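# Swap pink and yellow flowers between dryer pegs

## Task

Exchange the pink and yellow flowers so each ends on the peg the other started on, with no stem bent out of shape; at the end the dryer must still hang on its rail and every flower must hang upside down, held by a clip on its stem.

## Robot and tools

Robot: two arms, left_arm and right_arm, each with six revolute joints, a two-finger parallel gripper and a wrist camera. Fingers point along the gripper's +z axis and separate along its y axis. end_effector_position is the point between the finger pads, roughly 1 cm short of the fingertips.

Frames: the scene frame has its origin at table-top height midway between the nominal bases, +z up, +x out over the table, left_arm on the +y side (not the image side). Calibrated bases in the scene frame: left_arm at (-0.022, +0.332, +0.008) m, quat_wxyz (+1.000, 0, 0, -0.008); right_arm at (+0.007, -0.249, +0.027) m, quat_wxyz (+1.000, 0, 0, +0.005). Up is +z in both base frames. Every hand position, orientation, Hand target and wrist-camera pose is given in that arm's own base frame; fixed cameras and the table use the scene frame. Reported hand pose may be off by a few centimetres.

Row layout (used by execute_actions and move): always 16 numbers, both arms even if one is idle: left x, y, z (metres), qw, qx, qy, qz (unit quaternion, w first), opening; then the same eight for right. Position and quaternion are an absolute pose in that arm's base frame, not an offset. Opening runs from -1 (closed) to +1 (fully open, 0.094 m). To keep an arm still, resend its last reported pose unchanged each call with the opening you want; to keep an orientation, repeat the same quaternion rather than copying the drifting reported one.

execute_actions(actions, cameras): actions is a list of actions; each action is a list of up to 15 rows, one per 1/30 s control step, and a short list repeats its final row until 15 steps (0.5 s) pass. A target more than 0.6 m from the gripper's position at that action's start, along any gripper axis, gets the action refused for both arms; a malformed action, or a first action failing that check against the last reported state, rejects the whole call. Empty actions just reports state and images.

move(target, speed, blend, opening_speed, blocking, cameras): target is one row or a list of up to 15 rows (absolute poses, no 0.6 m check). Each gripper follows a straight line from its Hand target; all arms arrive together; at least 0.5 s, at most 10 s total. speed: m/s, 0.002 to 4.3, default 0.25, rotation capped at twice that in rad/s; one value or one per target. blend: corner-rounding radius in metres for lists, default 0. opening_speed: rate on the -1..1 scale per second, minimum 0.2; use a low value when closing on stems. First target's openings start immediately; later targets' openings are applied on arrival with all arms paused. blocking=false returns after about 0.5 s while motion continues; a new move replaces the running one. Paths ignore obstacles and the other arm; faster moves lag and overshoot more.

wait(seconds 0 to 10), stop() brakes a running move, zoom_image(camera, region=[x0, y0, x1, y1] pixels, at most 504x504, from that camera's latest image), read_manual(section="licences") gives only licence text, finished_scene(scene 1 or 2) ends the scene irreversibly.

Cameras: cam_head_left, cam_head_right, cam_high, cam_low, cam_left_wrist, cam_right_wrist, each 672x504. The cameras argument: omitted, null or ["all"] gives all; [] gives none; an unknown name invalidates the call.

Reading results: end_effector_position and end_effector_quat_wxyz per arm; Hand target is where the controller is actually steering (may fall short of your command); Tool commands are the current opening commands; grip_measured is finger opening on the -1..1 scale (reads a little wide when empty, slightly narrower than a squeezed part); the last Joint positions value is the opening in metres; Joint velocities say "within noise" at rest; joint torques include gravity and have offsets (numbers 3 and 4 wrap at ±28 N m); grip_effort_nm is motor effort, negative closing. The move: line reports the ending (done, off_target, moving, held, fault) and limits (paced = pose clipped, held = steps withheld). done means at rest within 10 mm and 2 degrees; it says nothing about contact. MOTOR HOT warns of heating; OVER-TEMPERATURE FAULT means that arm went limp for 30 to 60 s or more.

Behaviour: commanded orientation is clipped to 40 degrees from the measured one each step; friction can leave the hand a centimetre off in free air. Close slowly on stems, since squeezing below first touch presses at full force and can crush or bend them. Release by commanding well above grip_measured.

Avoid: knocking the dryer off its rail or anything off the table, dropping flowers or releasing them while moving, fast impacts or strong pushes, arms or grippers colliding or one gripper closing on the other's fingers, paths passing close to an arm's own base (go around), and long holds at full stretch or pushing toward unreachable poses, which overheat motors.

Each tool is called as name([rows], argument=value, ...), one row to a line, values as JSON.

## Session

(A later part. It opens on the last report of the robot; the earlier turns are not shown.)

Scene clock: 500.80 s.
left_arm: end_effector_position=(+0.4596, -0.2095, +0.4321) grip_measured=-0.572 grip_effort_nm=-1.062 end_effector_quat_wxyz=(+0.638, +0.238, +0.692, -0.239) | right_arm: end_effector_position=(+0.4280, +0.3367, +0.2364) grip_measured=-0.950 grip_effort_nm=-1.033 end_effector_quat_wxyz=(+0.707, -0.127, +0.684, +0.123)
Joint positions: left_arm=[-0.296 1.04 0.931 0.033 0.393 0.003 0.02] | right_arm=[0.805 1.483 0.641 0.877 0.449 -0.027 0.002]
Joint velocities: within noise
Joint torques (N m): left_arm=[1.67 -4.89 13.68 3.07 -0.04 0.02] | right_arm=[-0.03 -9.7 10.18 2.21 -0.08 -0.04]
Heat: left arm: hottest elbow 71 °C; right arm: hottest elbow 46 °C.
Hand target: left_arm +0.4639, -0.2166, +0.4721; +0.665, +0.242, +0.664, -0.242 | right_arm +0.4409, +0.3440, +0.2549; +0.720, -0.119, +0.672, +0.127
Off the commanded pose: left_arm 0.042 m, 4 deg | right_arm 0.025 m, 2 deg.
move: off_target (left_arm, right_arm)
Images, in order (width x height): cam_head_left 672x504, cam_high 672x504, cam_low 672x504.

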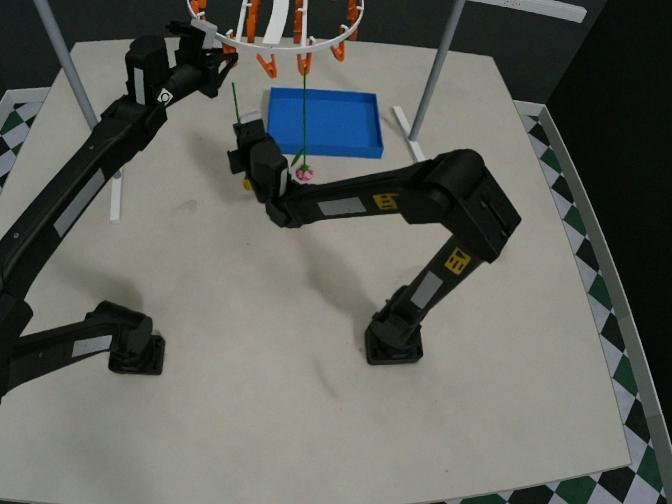

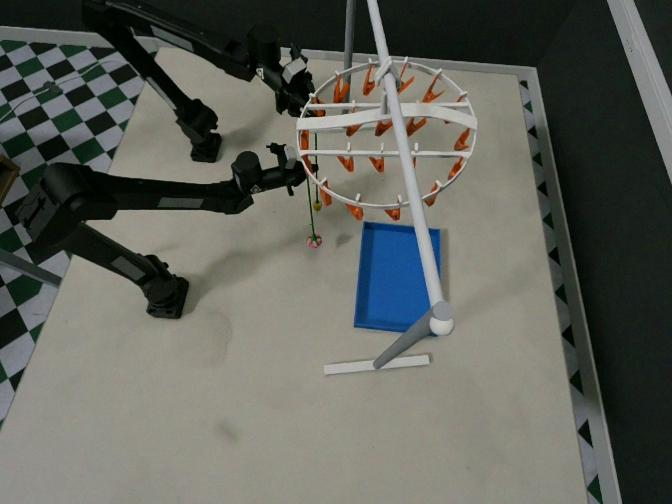

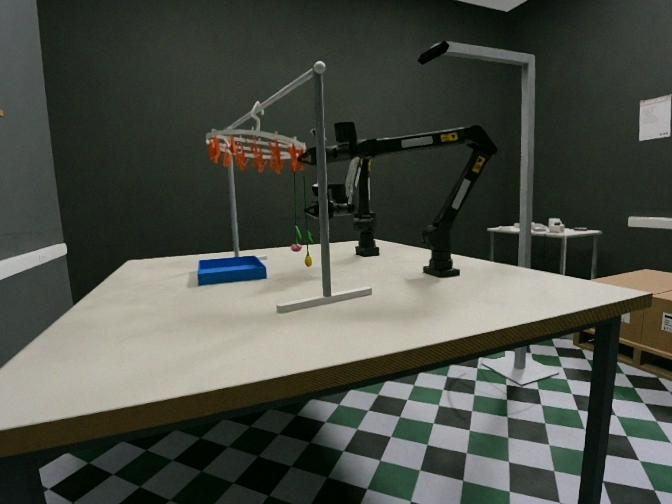

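move(target=[0.467,-0.218,0.473,0.6645,0.2418,0.6645,-0.2418,-0.75,0.457,0.350,0.267,0.7203,-0.1184,0.6716,0.127,-1], speed=0.08, cameras=["cam_high","cam_low","cam_head_left"])

zoom_image(camera="cam_high", region=[295, 80, 345, 150])

zoom_image(camera="cam_low", region=[280, 145, 320, 195])

zoom_image(camera="cam_head_left", region=[200, 30, 270, 100])

Scene clock: 512.07 s.
left_arm: end_effector_position=(+0.4596, -0.2095, +0.4321) grip_measured=-0.572 grip_effort_nm=-1.067 end_effector_quat_wxyz=(+0.638, +0.238, +0.692, -0.239) | right_arm: end_effector_position=(+0.4427, +0.3431, +0.2509) grip_measured=-0.950 grip_effort_nm=-1.033 end_effector_quat_wxyz=(+0.711, -0.125, +0.680, +0.126)
Joint positions: left_arm=[-0.296 1.04 0.931 0.033 0.393 0.003 0.02] | right_arm=[0.789 1.489 0.691 0.846 0.431 -0.027 0.002]
Joint velocities: within noise
Joint torques (N m): left_arm=[1.67 -4.89 13.68 3.07 -0.04 0.02] | right_arm=[-0.26 -10.23 10.4 1.72 -0.1 -0.01]
Heat: left arm: hottest elbow 76 °C; right arm: hottest elbow 46 °C.
Hand target: left_arm +0.4639, -0.2166, +0.4721; +0.665, +0.242, +0.664, -0.242 | right_arm +0.4561, +0.3491, +0.2671; +0.720, -0.118, +0.672, +0.127
Off the commanded pose: left_arm 0.042 m, 4 deg | right_arm 0.023 m, 2 deg.
move: off_target (left_arm, right_arm)
Images, in order (width x height): cam_head_left 672x504, cam_high 672x504, cam_low 672x504.

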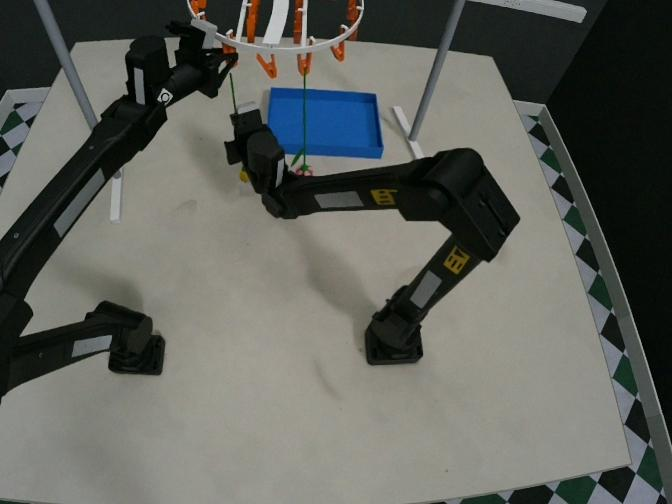

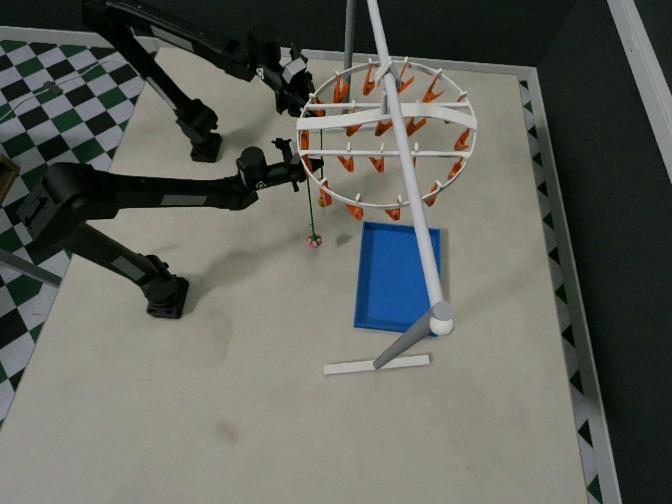

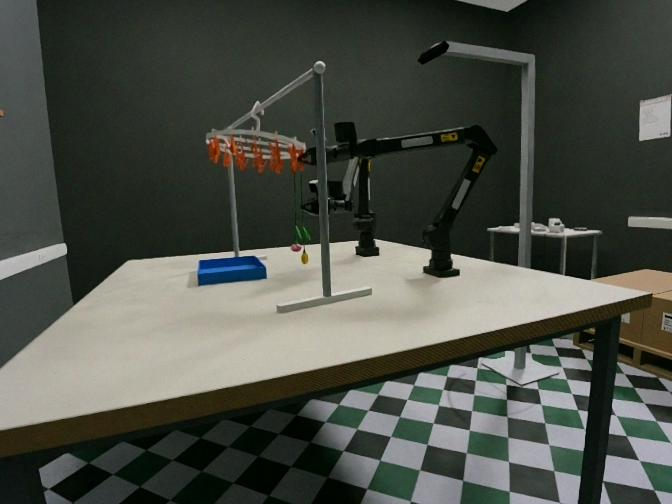

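Scaled by 7.200 from the camera's 672x504 image, which has a finer 960x720 frame.

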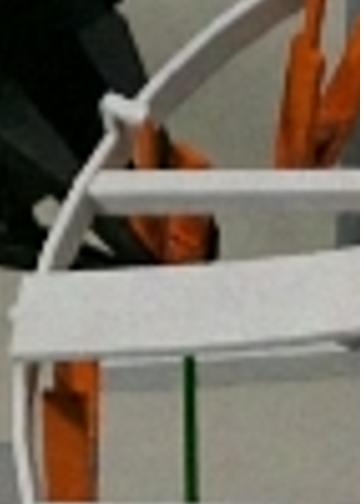

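Scaled by 10.080 from the camera's 672x504 image, which has a finer 960x720 frame.

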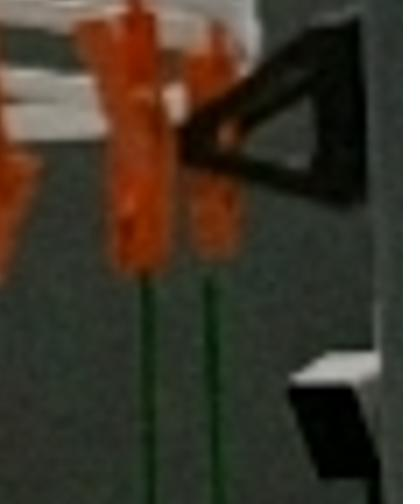

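Scaled by 7.200 from the camera's 672x504 image, which has a finer 960x720 frame.

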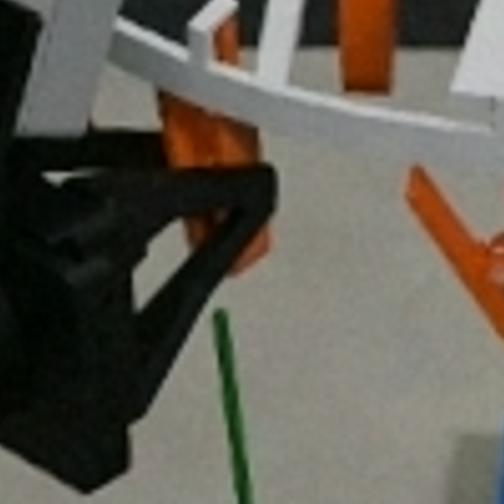

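move(target=[0.467,-0.218,0.473,0.6645,0.2418,0.6645,-0.2418,-0.75,0.459,0.347,0.276,0.7203,-0.1184,0.6716,0.127,-1], speed=0.08, cameras=["cam_high","cam_low","cam_head_left"])

zoom_image(camera="cam_low", region=[280, 145, 320, 195])

zoom_image(camera="cam_head_left", region=[200, 30, 270, 100])

Scene clock: 516.60 s.
left_arm: end_effector_position=(+0.4596, -0.2095, +0.4321) grip_measured=-0.572 grip_effort_nm=-1.062 end_effector_quat_wxyz=(+0.638, +0.238, +0.692, -0.239) | right_arm: end_effector_position=(+0.4462, +0.3421, +0.2471) grip_measured=-0.950 grip_effort_nm=-1.033 end_effector_quat_wxyz=(+0.705, -0.130, +0.687, +0.121)
Joint positions: left_arm=[-0.296 1.04 0.931 0.033 0.393 0.003 0.02] | right_arm=[0.781 1.489 0.697 0.817 0.423 -0.027 0.002]
Joint velocities: within noise
Joint torques (N m): left_arm=[1.73 -4.89 13.7 3.06 -0.04 0.02] | right_arm=[-0.44 -12.4 10.55 1.68 -0.09 -0.01]
Heat: left arm: hottest elbow 77 °C; right arm: hottest elbow 47 °C.
Hand target: left_arm +0.4639, -0.2166, +0.4721; +0.665, +0.242, +0.664, -0.242 | right_arm +0.4577, +0.3458, +0.2761; +0.720, -0.118, +0.672, +0.127
Off the commanded pose: left_arm 0.042 m, 4 deg | right_arm 0.032 m, 3 deg.
move: off_target (left_arm, right_arm)
Images, in order (width x height): cam_head_left 672x504, cam_high 672x504, cam_low 672x504.

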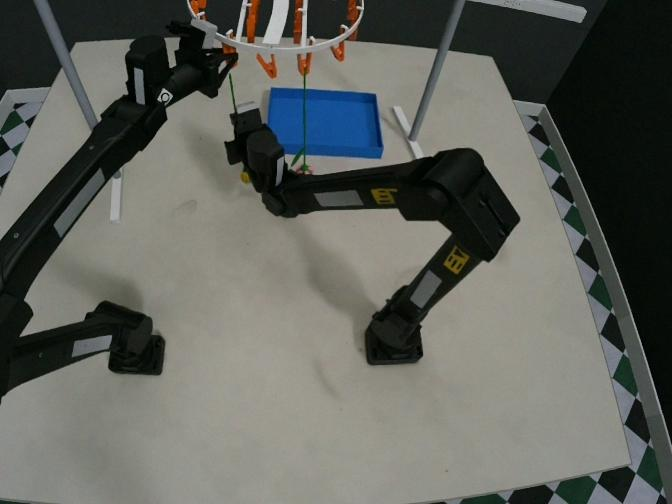

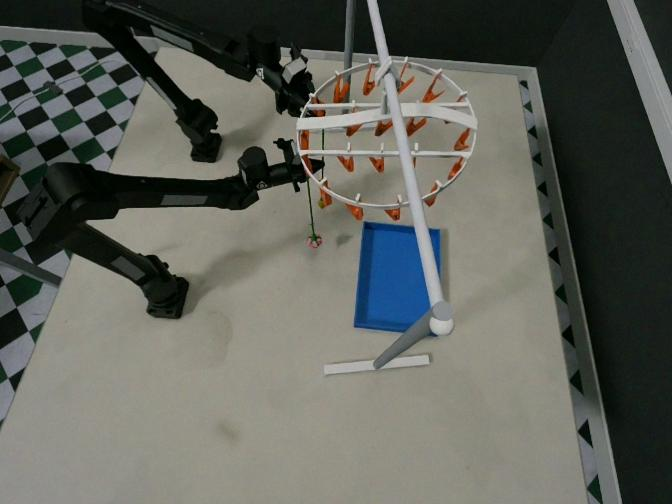

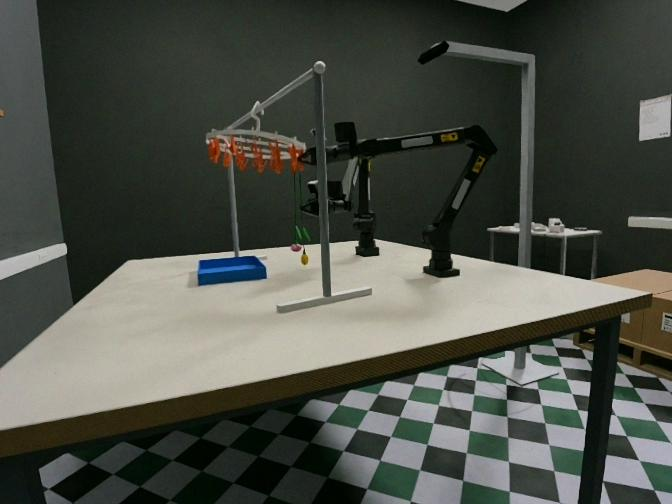

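Scaled by 10.080 from the camera's 672x504 image, which has a finer 960x720 frame.

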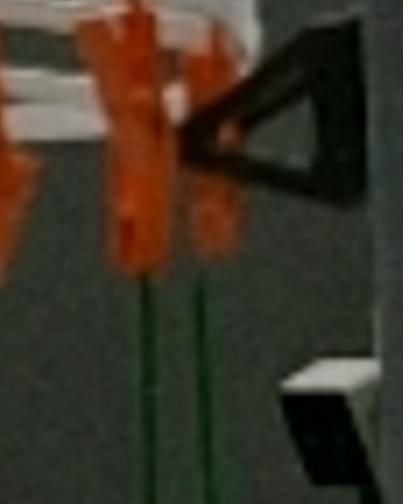

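Scaled by 7.200 from the camera's 672x504 image, which has a finer 960x720 frame.

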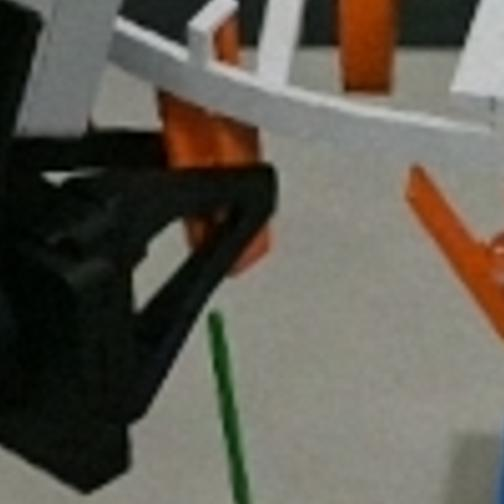

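move(target=[0.467,-0.218,0.473,0.6645,0.2418,0.6645,-0.2418,-0.75,0.453,0.340,0.291,0.7203,-0.1184,0.6716,0.127,-1], speed=0.08, cameras=["cam_high","cam_low","cam_head_left"])

zoom_image(camera="cam_low", region=[280, 145, 320, 195])

zoom_image(camera="cam_head_left", region=[200, 30, 270, 100])

Scene clock: 520.27 s.
left_arm: end_effector_position=(+0.4596, -0.2095, +0.4321) grip_measured=-0.572 grip_effort_nm=-1.072 end_effector_quat_wxyz=(+0.638, +0.238, +0.692, -0.239) | right_arm: end_effector_position=(+0.4419, +0.3369, +0.2659) grip_measured=-0.950 grip_effort_nm=-1.033 end_effector_quat_wxyz=(+0.707, -0.129, +0.684, +0.123)
Joint positions: left_arm=[-0.296 1.04 0.931 0.033 0.393 0.003 0.02] | right_arm=[0.779 1.433 0.697 0.769 0.421 -0.027 0.002]
Joint velocities: within noise
Joint torques (N m): left_arm=[1.73 -4.84 13.68 3.04 -0.04 0.02] | right_arm=[-0.44 -11.69 10.41 1.65 -0.1 -0.01]
Heat: left arm: hottest elbow 78 °C; right arm: hottest elbow 47 °C.
Hand target: left_arm +0.4639, -0.2166, +0.4721; +0.665, +0.242, +0.664, -0.242 | right_arm +0.4519, +0.3391, +0.2912; +0.721, -0.118, +0.671, +0.127
Off the commanded pose: left_arm 0.042 m, 4 deg | right_arm 0.028 m, 2 deg.
move: off_target (left_arm, right_arm)
Images, in order (width x height): cam_head_left 672x504, cam_high 672x504, cam_low 672x504.

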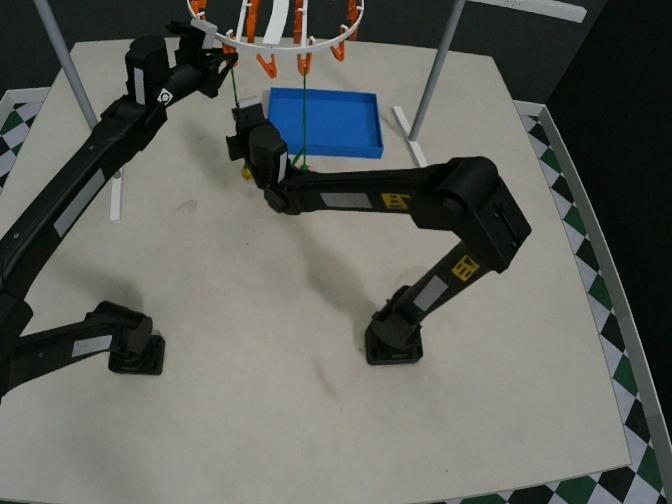

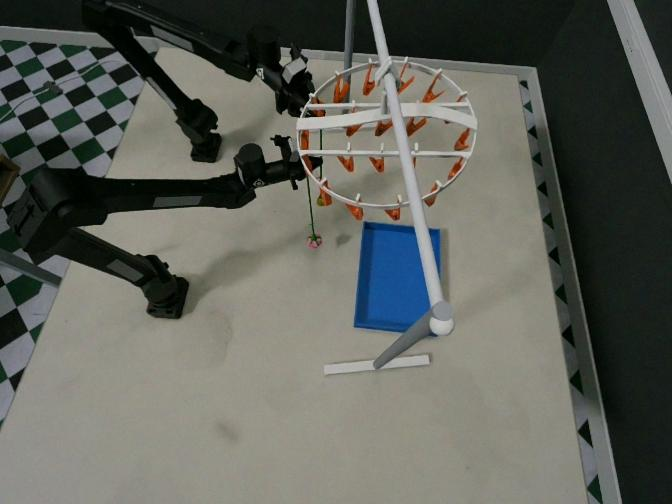

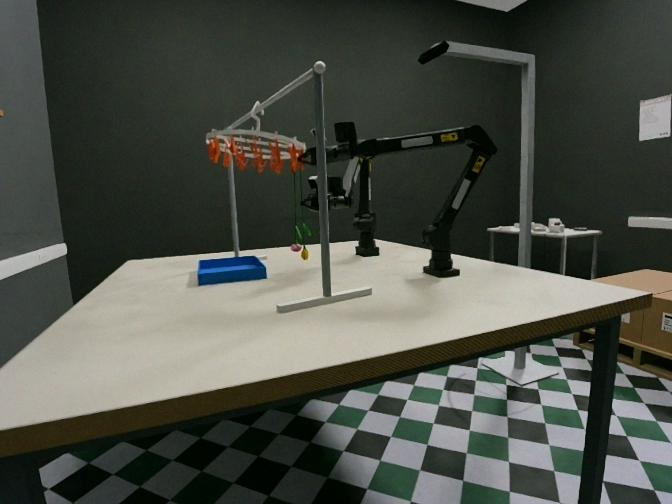

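Scaled by 10.080 from the camera's 672x504 image, which has a finer 960x720 frame.

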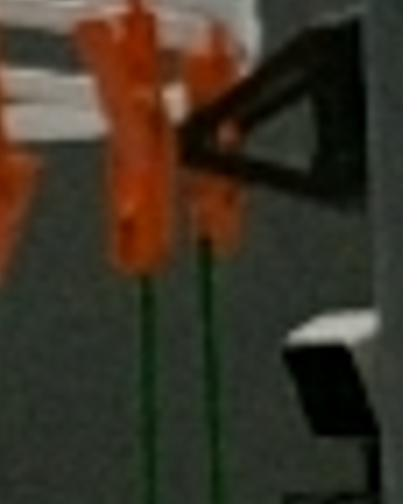

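Scaled by 7.200 from the camera's 672x504 image, which has a finer 960x720 frame.

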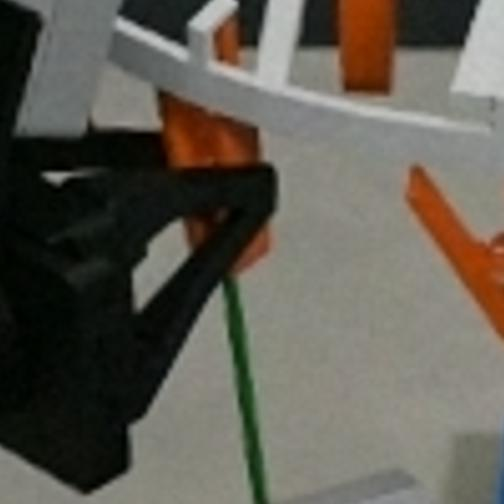

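zoom_image(camera="cam_low", region=[292, 157, 312, 179])

zoom_image(camera="cam_head_left", region=[215, 45, 247, 77])

zoom_image(camera="cam_high", region=[300, 85, 340, 145])

Scaled by 22.909 from the camera's 672x504 image, which has a finer 960x720 frame.

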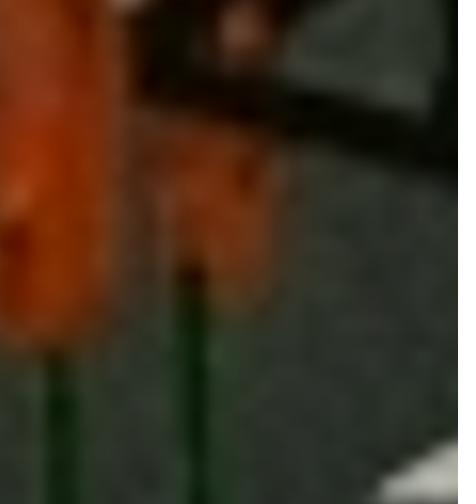

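Scaled by 15.750 from the camera's 672x504 image, which has a finer 960x720 frame.

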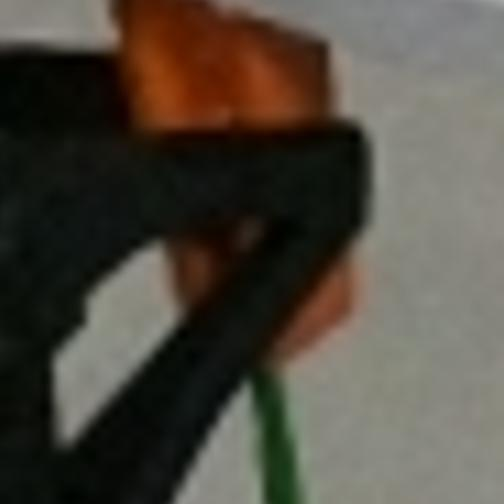

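Scaled by 8.400 from the camera's 672x504 image, which has a finer 960x720 frame.

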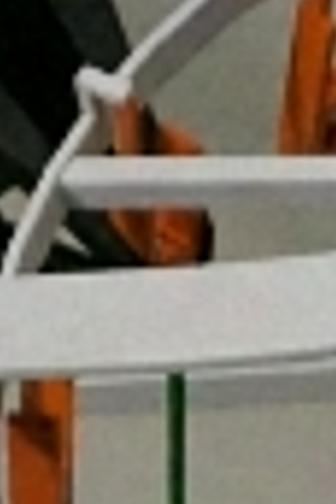

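execute_actions(actions=[], cameras=["cam_head_left","cam_low","cam_left_wrist","cam_high"])

zoom_image(camera="cam_head_left", region=[205, 40, 255, 80])

zoom_image(camera="cam_low", region=[282, 150, 322, 182])

Scene clock: 542.07 s.
left_arm: end_effector_position=(+0.4596, -0.2095, +0.4321) grip_measured=-0.572 grip_effort_nm=-1.062 end_effector_quat_wxyz=(+0.638, +0.238, +0.692, -0.239) | right_arm: end_effector_position=(+0.4419, +0.3369, +0.2656) grip_measured=-0.950 grip_effort_nm=-1.033 end_effector_quat_wxyz=(+0.707, -0.129, +0.685, +0.123)
Joint positions: left_arm=[-0.296 1.04 0.931 0.033 0.393 0.003 0.02] | right_arm=[0.779 1.433 0.697 0.768 0.421 -0.027 0.002]
Joint velocities: within noise
Joint torques (N m): left_arm=[1.73 -4.89 13.68 3.06 -0.04 0.02] | right_arm=[-0.32 -11.58 10.44 1.72 -0.09 0]
Heat: left arm: hottest elbow 83 °C; right arm: hottest elbow 48 °C.
Hand target: left_arm +0.4639, -0.2166, +0.4721; +0.665, +0.242, +0.664, -0.242 | right_arm +0.4519, +0.3392, +0.2912; +0.720, -0.119, +0.671, +0.127
Tool commands: left_gripper/opening=-0.75 right_gripper/opening=-1.0
Off the commanded pose: left_arm 0.042 m, 4 deg | right_arm 0.028 m, 3 deg.
camera_calibration:
cam_left_wrist: T_world_to_cam=[[-0.631848, -0.77499, 0.0125727, 0.122529], [-0.381878, 0.297147, -0.875142, 0.654635], [0.67449, -0.557758, -0.483703, -0.127366], [0, 0, 0, 1]] pos_world=[0.413317, -0.170603, 0.50975]
Images, in order (width x height): cam_head_left 672x504, cam_high 672x504, cam_low 672x504, cam_left_wrist 672x504.

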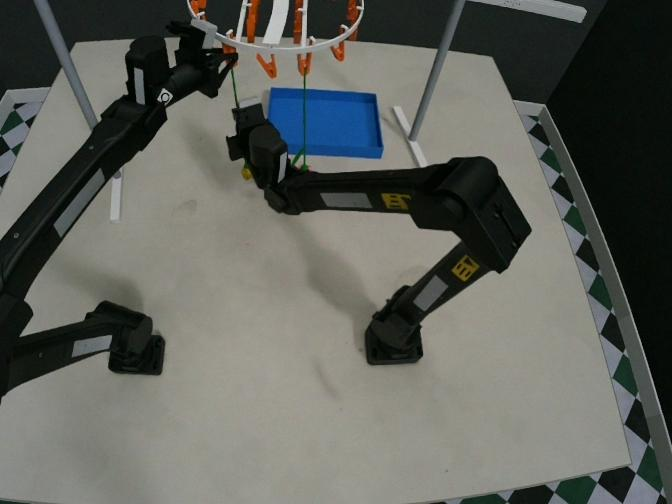

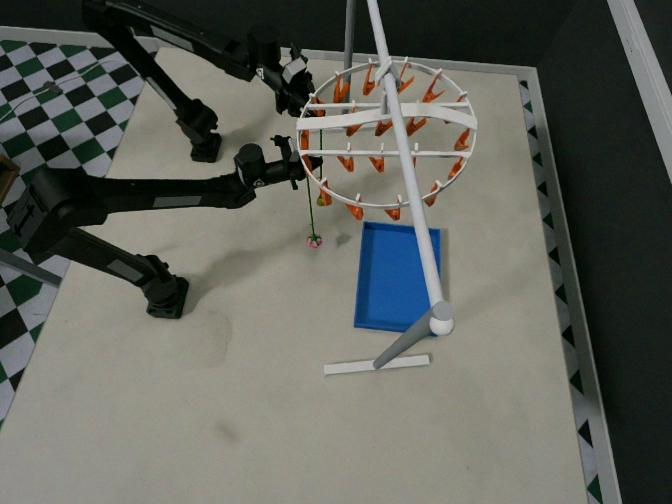

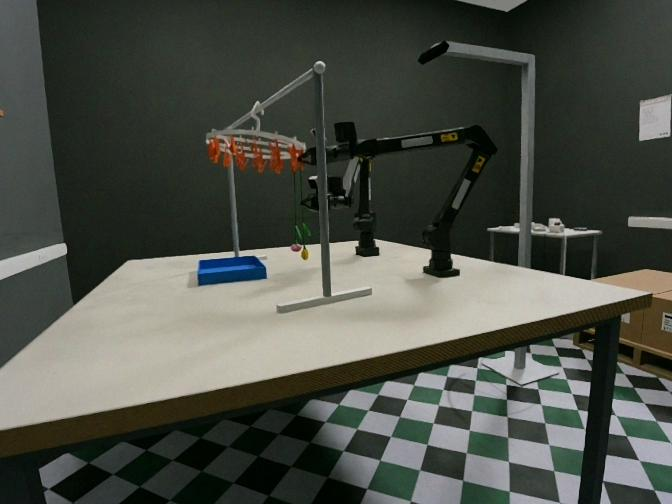

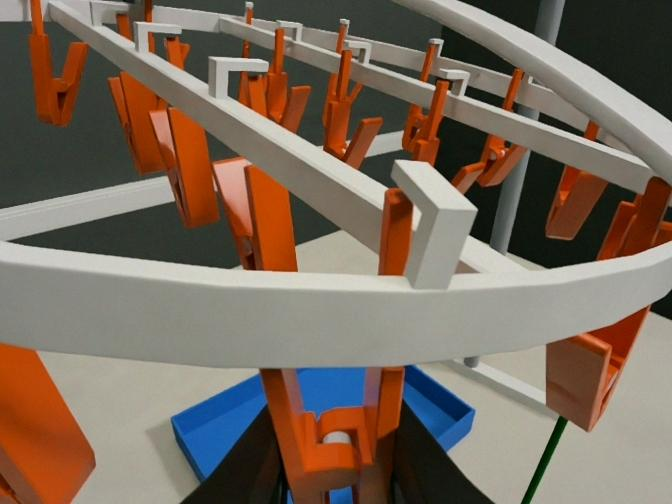

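Scaled by 10.080 from the camera's 672x504 image, which has a finer 960x720 frame.

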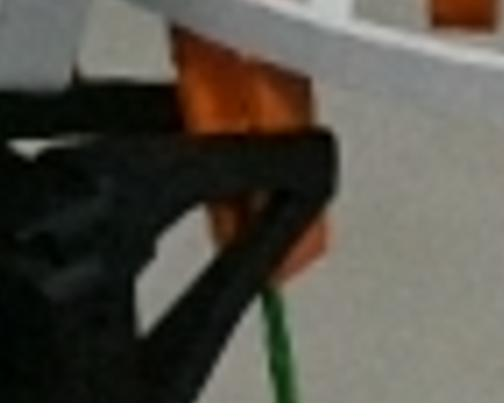

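Scaled by 12.600 from the camera's 672x504 image, which has a finer 960x720 frame.

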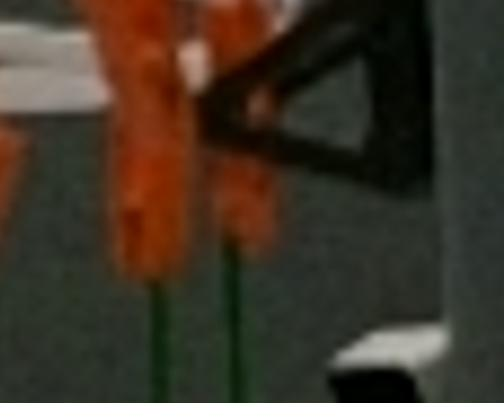

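move([
  [0.467,-0.218,0.473,0.6645,0.2418,0.6645,-0.2418,-0.75,0.446,0.340,0.283,0.7203,-0.1184,0.6716,0.127,-1],
  [0.467,-0.218,0.473,0.6645,0.2418,0.6645,-0.2418,-0.75,0.447,0.340,0.301,0.7203,-0.1184,0.6716,0.127,-1],
], speed=0.05, cameras=["cam_head_left","cam_low","cam_high"])

zoom_image(camera="cam_head_left", region=[215, 45, 247, 77])

zoom_image(camera="cam_low", region=[292, 157, 312, 179])

Scene clock: 550.20 s.
left_arm: end_effector_position=(+0.4596, -0.2095, +0.4321) grip_measured=-0.572 grip_effort_nm=-1.062 end_effector_quat_wxyz=(+0.638, +0.238, +0.692, -0.239) | right_arm: end_effector_position=(+0.4394, +0.3330, +0.2749) grip_measured=-0.950 grip_effort_nm=-1.028 end_effector_quat_wxyz=(+0.707, -0.127, +0.685, +0.121)
Joint positions: left_arm=[-0.296 1.04 0.931 0.033 0.393 0.003 0.02] | right_arm=[0.779 1.402 0.697 0.737 0.427 -0.027 0.002]
Joint velocities: within noise
Joint torques (N m): left_arm=[1.67 -4.89 13.68 3.06 -0.04 0.02] | right_arm=[0.73 -11.28 10.67 1.65 0.07 -0.02]
Heat: left arm: hottest elbow 84 °C; right arm: hottest elbow 48 °C.
Hand target: left_arm +0.4639, -0.2166, +0.4721; +0.665, +0.242, +0.664, -0.242 | right_arm +0.4459, +0.3392, +0.3010; +0.720, -0.118, +0.672, +0.127
Off the commanded pose: left_arm 0.042 m, 4 deg | right_arm 0.028 m, 2 deg.
move: off_target (left_arm, right_arm)
Images, in order (width x height): cam_head_left 672x504, cam_high 672x504, cam_low 672x504.

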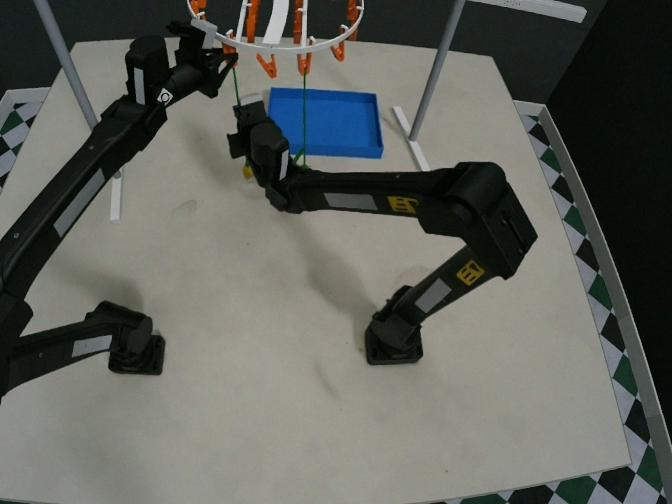

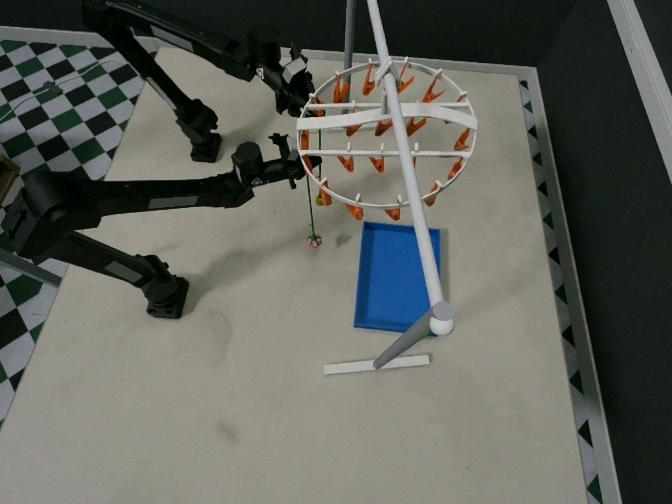

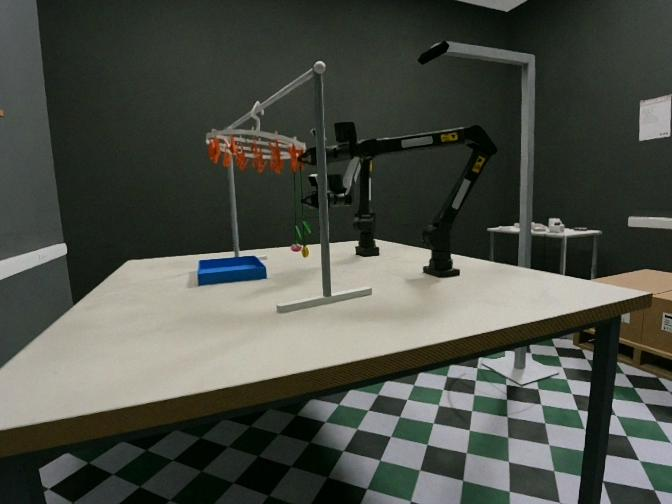

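Scaled by 15.750 from the camera's 672x504 image, which has a finer 960x720 frame.

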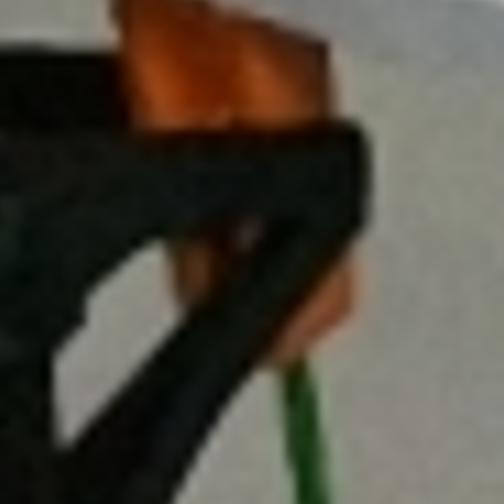

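Scaled by 22.909 from the camera's 672x504 image, which has a finer 960x720 frame.

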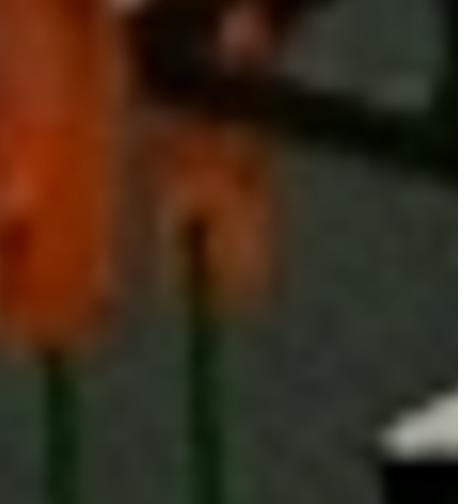

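move([
  [0.467,-0.218,0.473,0.6645,0.2418,0.6645,-0.2418,-0.75,0.446,0.340,0.276,0.7203,-0.1184,0.6716,0.127,-1],
  [0.467,-0.218,0.473,0.6645,0.2418,0.6645,-0.2418,-0.75,0.440,0.335,0.278,0.7203,-0.1184,0.6716,0.127,-1],
  [0.467,-0.218,0.473,0.6645,0.2418,0.6645,-0.2418,-0.75,0.440,0.335,0.293,0.7203,-0.1184,0.6716,0.127,-1],
], speed=0.06, cameras=["cam_head_left","cam_low"])

zoom_image(camera="cam_head_left", region=[215, 45, 247, 77])

zoom_image(camera="cam_low", region=[292, 157, 312, 179])

Scene clock: 566.07 s.
left_arm: end_effector_position=(+0.4596, -0.2095, +0.4321) grip_measured=-0.572 grip_effort_nm=-1.062 end_effector_quat_wxyz=(+0.638, +0.238, +0.692, -0.239) | right_arm: end_effector_position=(+0.4390, +0.3322, +0.2822) grip_measured=-0.950 grip_effort_nm=-1.028 end_effector_quat_wxyz=(+0.715, -0.120, +0.677, +0.125)
Joint positions: left_arm=[-0.296 1.04 0.931 0.033 0.393 0.003 0.02] | right_arm=[0.779 1.4 0.697 0.764 0.429 -0.027 0.002]
Joint velocities: within noise
Joint torques (N m): left_arm=[1.44 -4.89 13.68 3.06 -0.03 0.02] | right_arm=[0.79 -11.4 8.5 1.61 0.09 -0.02]
Heat: left arm: hottest elbow 85 °C; right arm: hottest elbow 49 °C. Fold the left arm in close to its base, or ease its load, before you think long.
Hand target: left_arm +0.4639, -0.2165, +0.4721; +0.665, +0.242, +0.664, -0.242 | right_arm +0.4399, +0.3350, +0.2929; +0.720, -0.118, +0.672, +0.127
Off the commanded pose: left_arm 0.042 m, 4 deg | right_arm 0.011 m, 1 deg.
MOTOR HOT: joint 3 (elbow) of the left arm reports 85 °C; the controller stops that arm at 100 °C. To cool a motor, set the load down, stop pushing, or move to a pose that needs little force.
move: off_target (left_arm, right_arm)
Images, in order (width x height): cam_head_left 672x504, cam_low 672x504.

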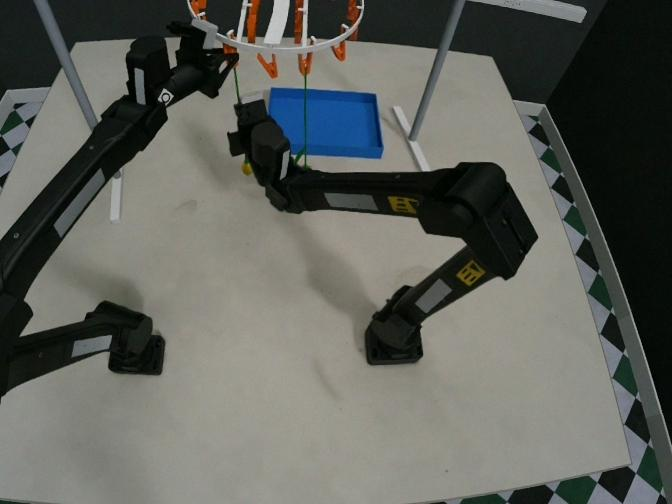

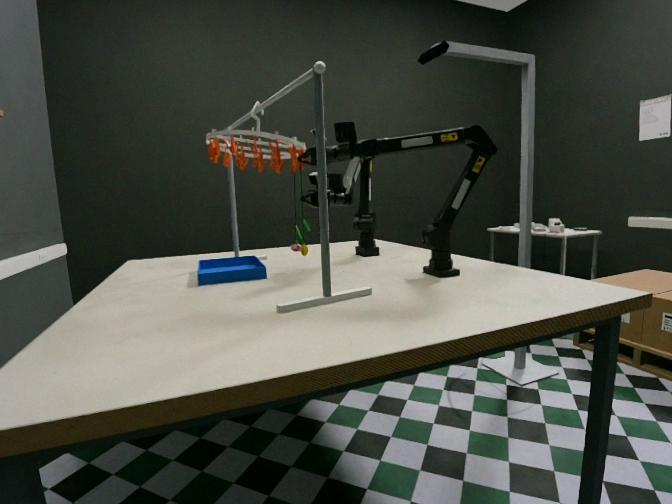

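Scaled by 15.750 from the camera's 672x504 image, which has a finer 960x720 frame.

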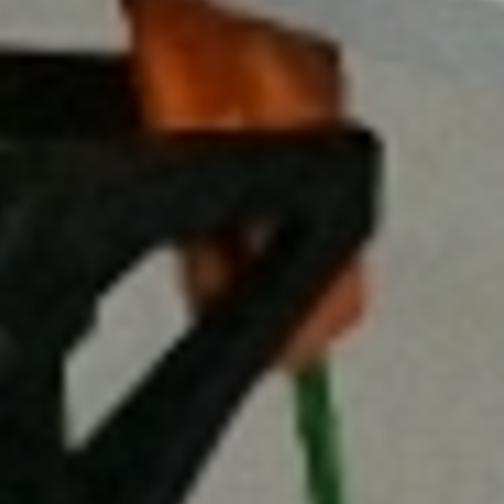

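Scaled by 22.909 from the camera's 672x504 image, which has a finer 960x720 frame.

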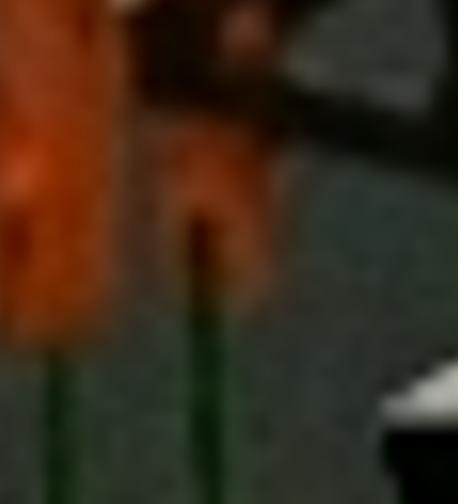

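move(target=[0.467,-0.218,0.473,0.6645,0.2418,0.6645,-0.2418,0.3,0.440,0.335,0.294,0.7203,-0.1184,0.6716,0.127,-1], opening_speed=0.6, cameras=["cam_head_left"])

move(target=[0.375,-0.140,0.465,0.6645,0.2418,0.6645,-0.2418,0.3,0.440,0.335,0.294,0.7203,-0.1184,0.6716,0.127,-1], speed=0.1, cameras=["cam_head_left","cam_low","cam_left_wrist"])

zoom_image(camera="cam_head_left", region=[200, 35, 270, 105])

zoom_image(camera="cam_low", region=[286, 146, 326, 186])

Scene clock: 571.97 s.
left_arm: end_effector_position=(+0.4597, -0.2096, +0.4320) grip_measured=+0.297 grip_effort_nm=0.051 end_effector_quat_wxyz=(+0.638, +0.238, +0.692, -0.239) | right_arm: end_effector_position=(+0.4391, +0.3321, +0.2815) grip_measured=-0.950 grip_effort_nm=-1.033 end_effector_quat_wxyz=(+0.714, -0.120, +0.678, +0.125)
Joint positions: left_arm=[-0.296 1.041 0.931 0.033 0.393 0.003 0.061] | right_arm=[0.779 1.399 0.697 0.76 0.43 -0.027 0.002]
Joint velocities: within noise
Joint torques (N m): left_arm=[1.73 -4.89 13.68 3.06 -0.04 0.02] | right_arm=[0.67 -11.46 8.62 1.63 0.08 -0.01]
Heat: left arm: hottest elbow 86 °C; right arm: hottest elbow 49 °C. Fold the left arm in close to its base, or ease its load, before you think long.
Hand target: left_arm +0.4640, -0.2166, +0.4720; +0.664, +0.242, +0.664, -0.242 | right_arm +0.4398, +0.3348, +0.2941; +0.720, -0.118, +0.671, +0.127
Off the commanded pose: left_arm 0.043 m, 4 deg | right_arm 0.013 m, 1 deg.
MOTOR HOT: still on. Joint 3 (elbow) of the left arm reports 86 °C.
move: off_target (left_arm, right_arm)
Images, in order (width x height): cam_head_left 672x504.

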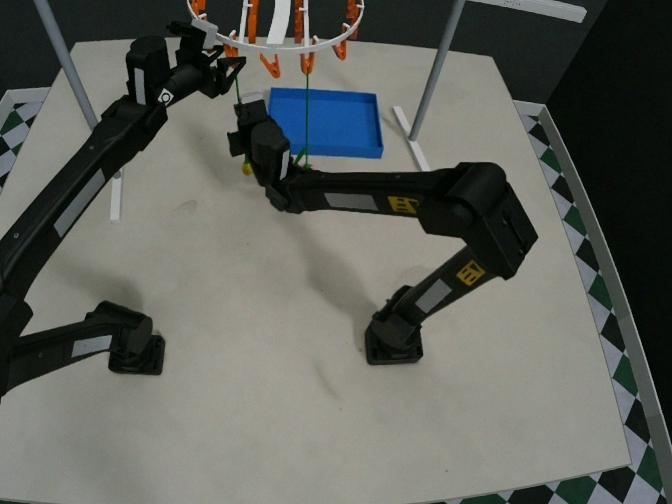

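Scene clock: 573.83 s.
left_arm: end_effector_position=(+0.3762, -0.1444, +0.4635) grip_measured=+0.298 grip_effort_nm=0.051 end_effector_quat_wxyz=(+0.664, +0.245, +0.663, -0.244) | right_arm: end_effector_position=(+0.4389, +0.3319, +0.2825) grip_measured=-0.950 grip_effort_nm=-1.033 end_effector_quat_wxyz=(+0.715, -0.120, +0.677, +0.125)
Joint positions: left_arm=[-0.131 0.754 0.817 -0.062 0.576 0.002 0.061] | right_arm=[0.779 1.397 0.697 0.76 0.43 -0.027 0.002]
Joint velocities: within noise
Joint torques (N m): left_arm=[3.43 -2.84 9.1 1.63 0.16 0.03] | right_arm=[0.91 -11.28 8.58 1.66 0.09 -0.02]
Heat: left arm: hottest elbow 85 °C; right arm: hottest elbow 49 °C. Fold the left arm in close to its base, or ease its load, before you think long.
Hand target: left_arm +0.3749, -0.1401, +0.4651; +0.665, +0.242, +0.664, -0.242 | right_arm +0.4398, +0.3349, +0.2940; +0.720, -0.118, +0.671, +0.127
Off the commanded pose: left_arm 0.005 m, 1 deg | right_arm 0.012 m, 1 deg.
MOTOR HOT: still on. Joint 3 (elbow) of the left arm reports 85 °C.
move: off_target (right_arm)
camera_calibration:
cam_left_wrist: T_world_to_cam=[[-0.645175, -0.763868, -0.0159975, 0.139769], [-0.311662, 0.282236, -0.907309, 0.61721], [0.697579, -0.580387, -0.42016, -0.0610474], [0, 0, 0, 1]] pos_world=[0.325121, -0.102865, 0.536586]
Images, in order (width x height): cam_head_left 672x504, cam_low 672x504, cam_left_wrist 672x504.

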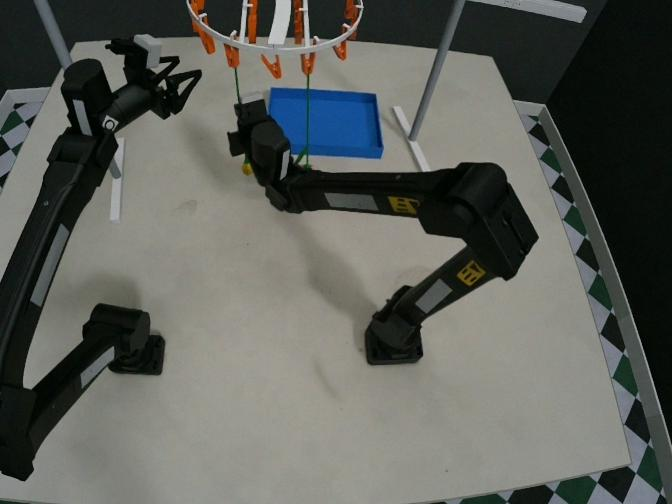

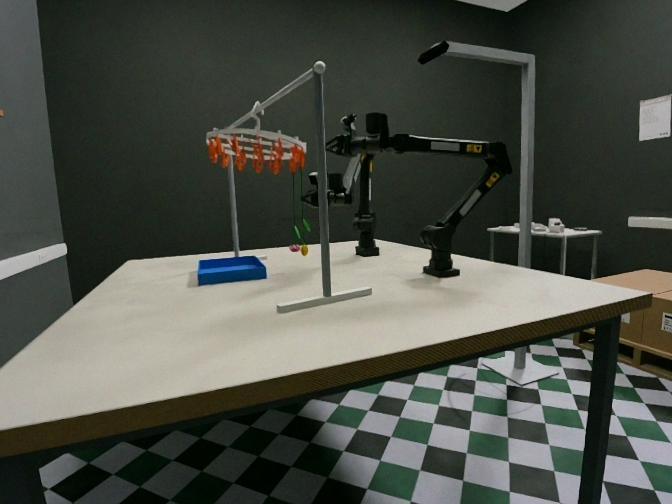

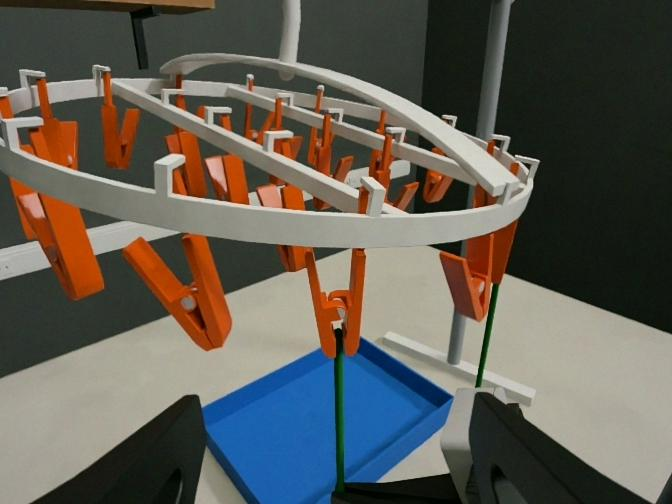

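Scaled by 7.200 from the camera's 672x504 image, which has a finer 960x720 frame.

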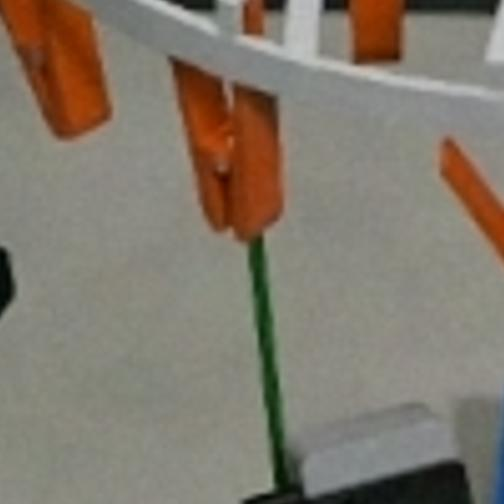

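Scaled by 12.600 from the camera's 672x504 image, which has a finer 960x720 frame.

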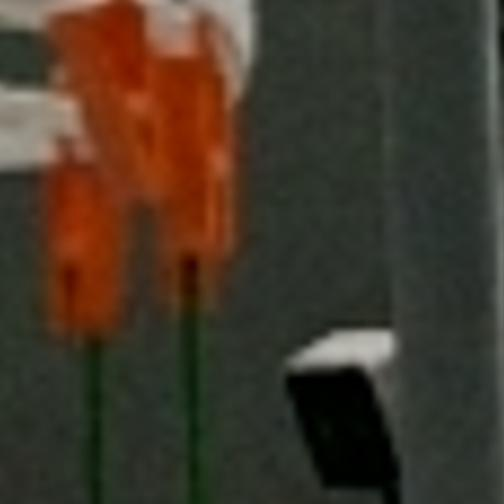

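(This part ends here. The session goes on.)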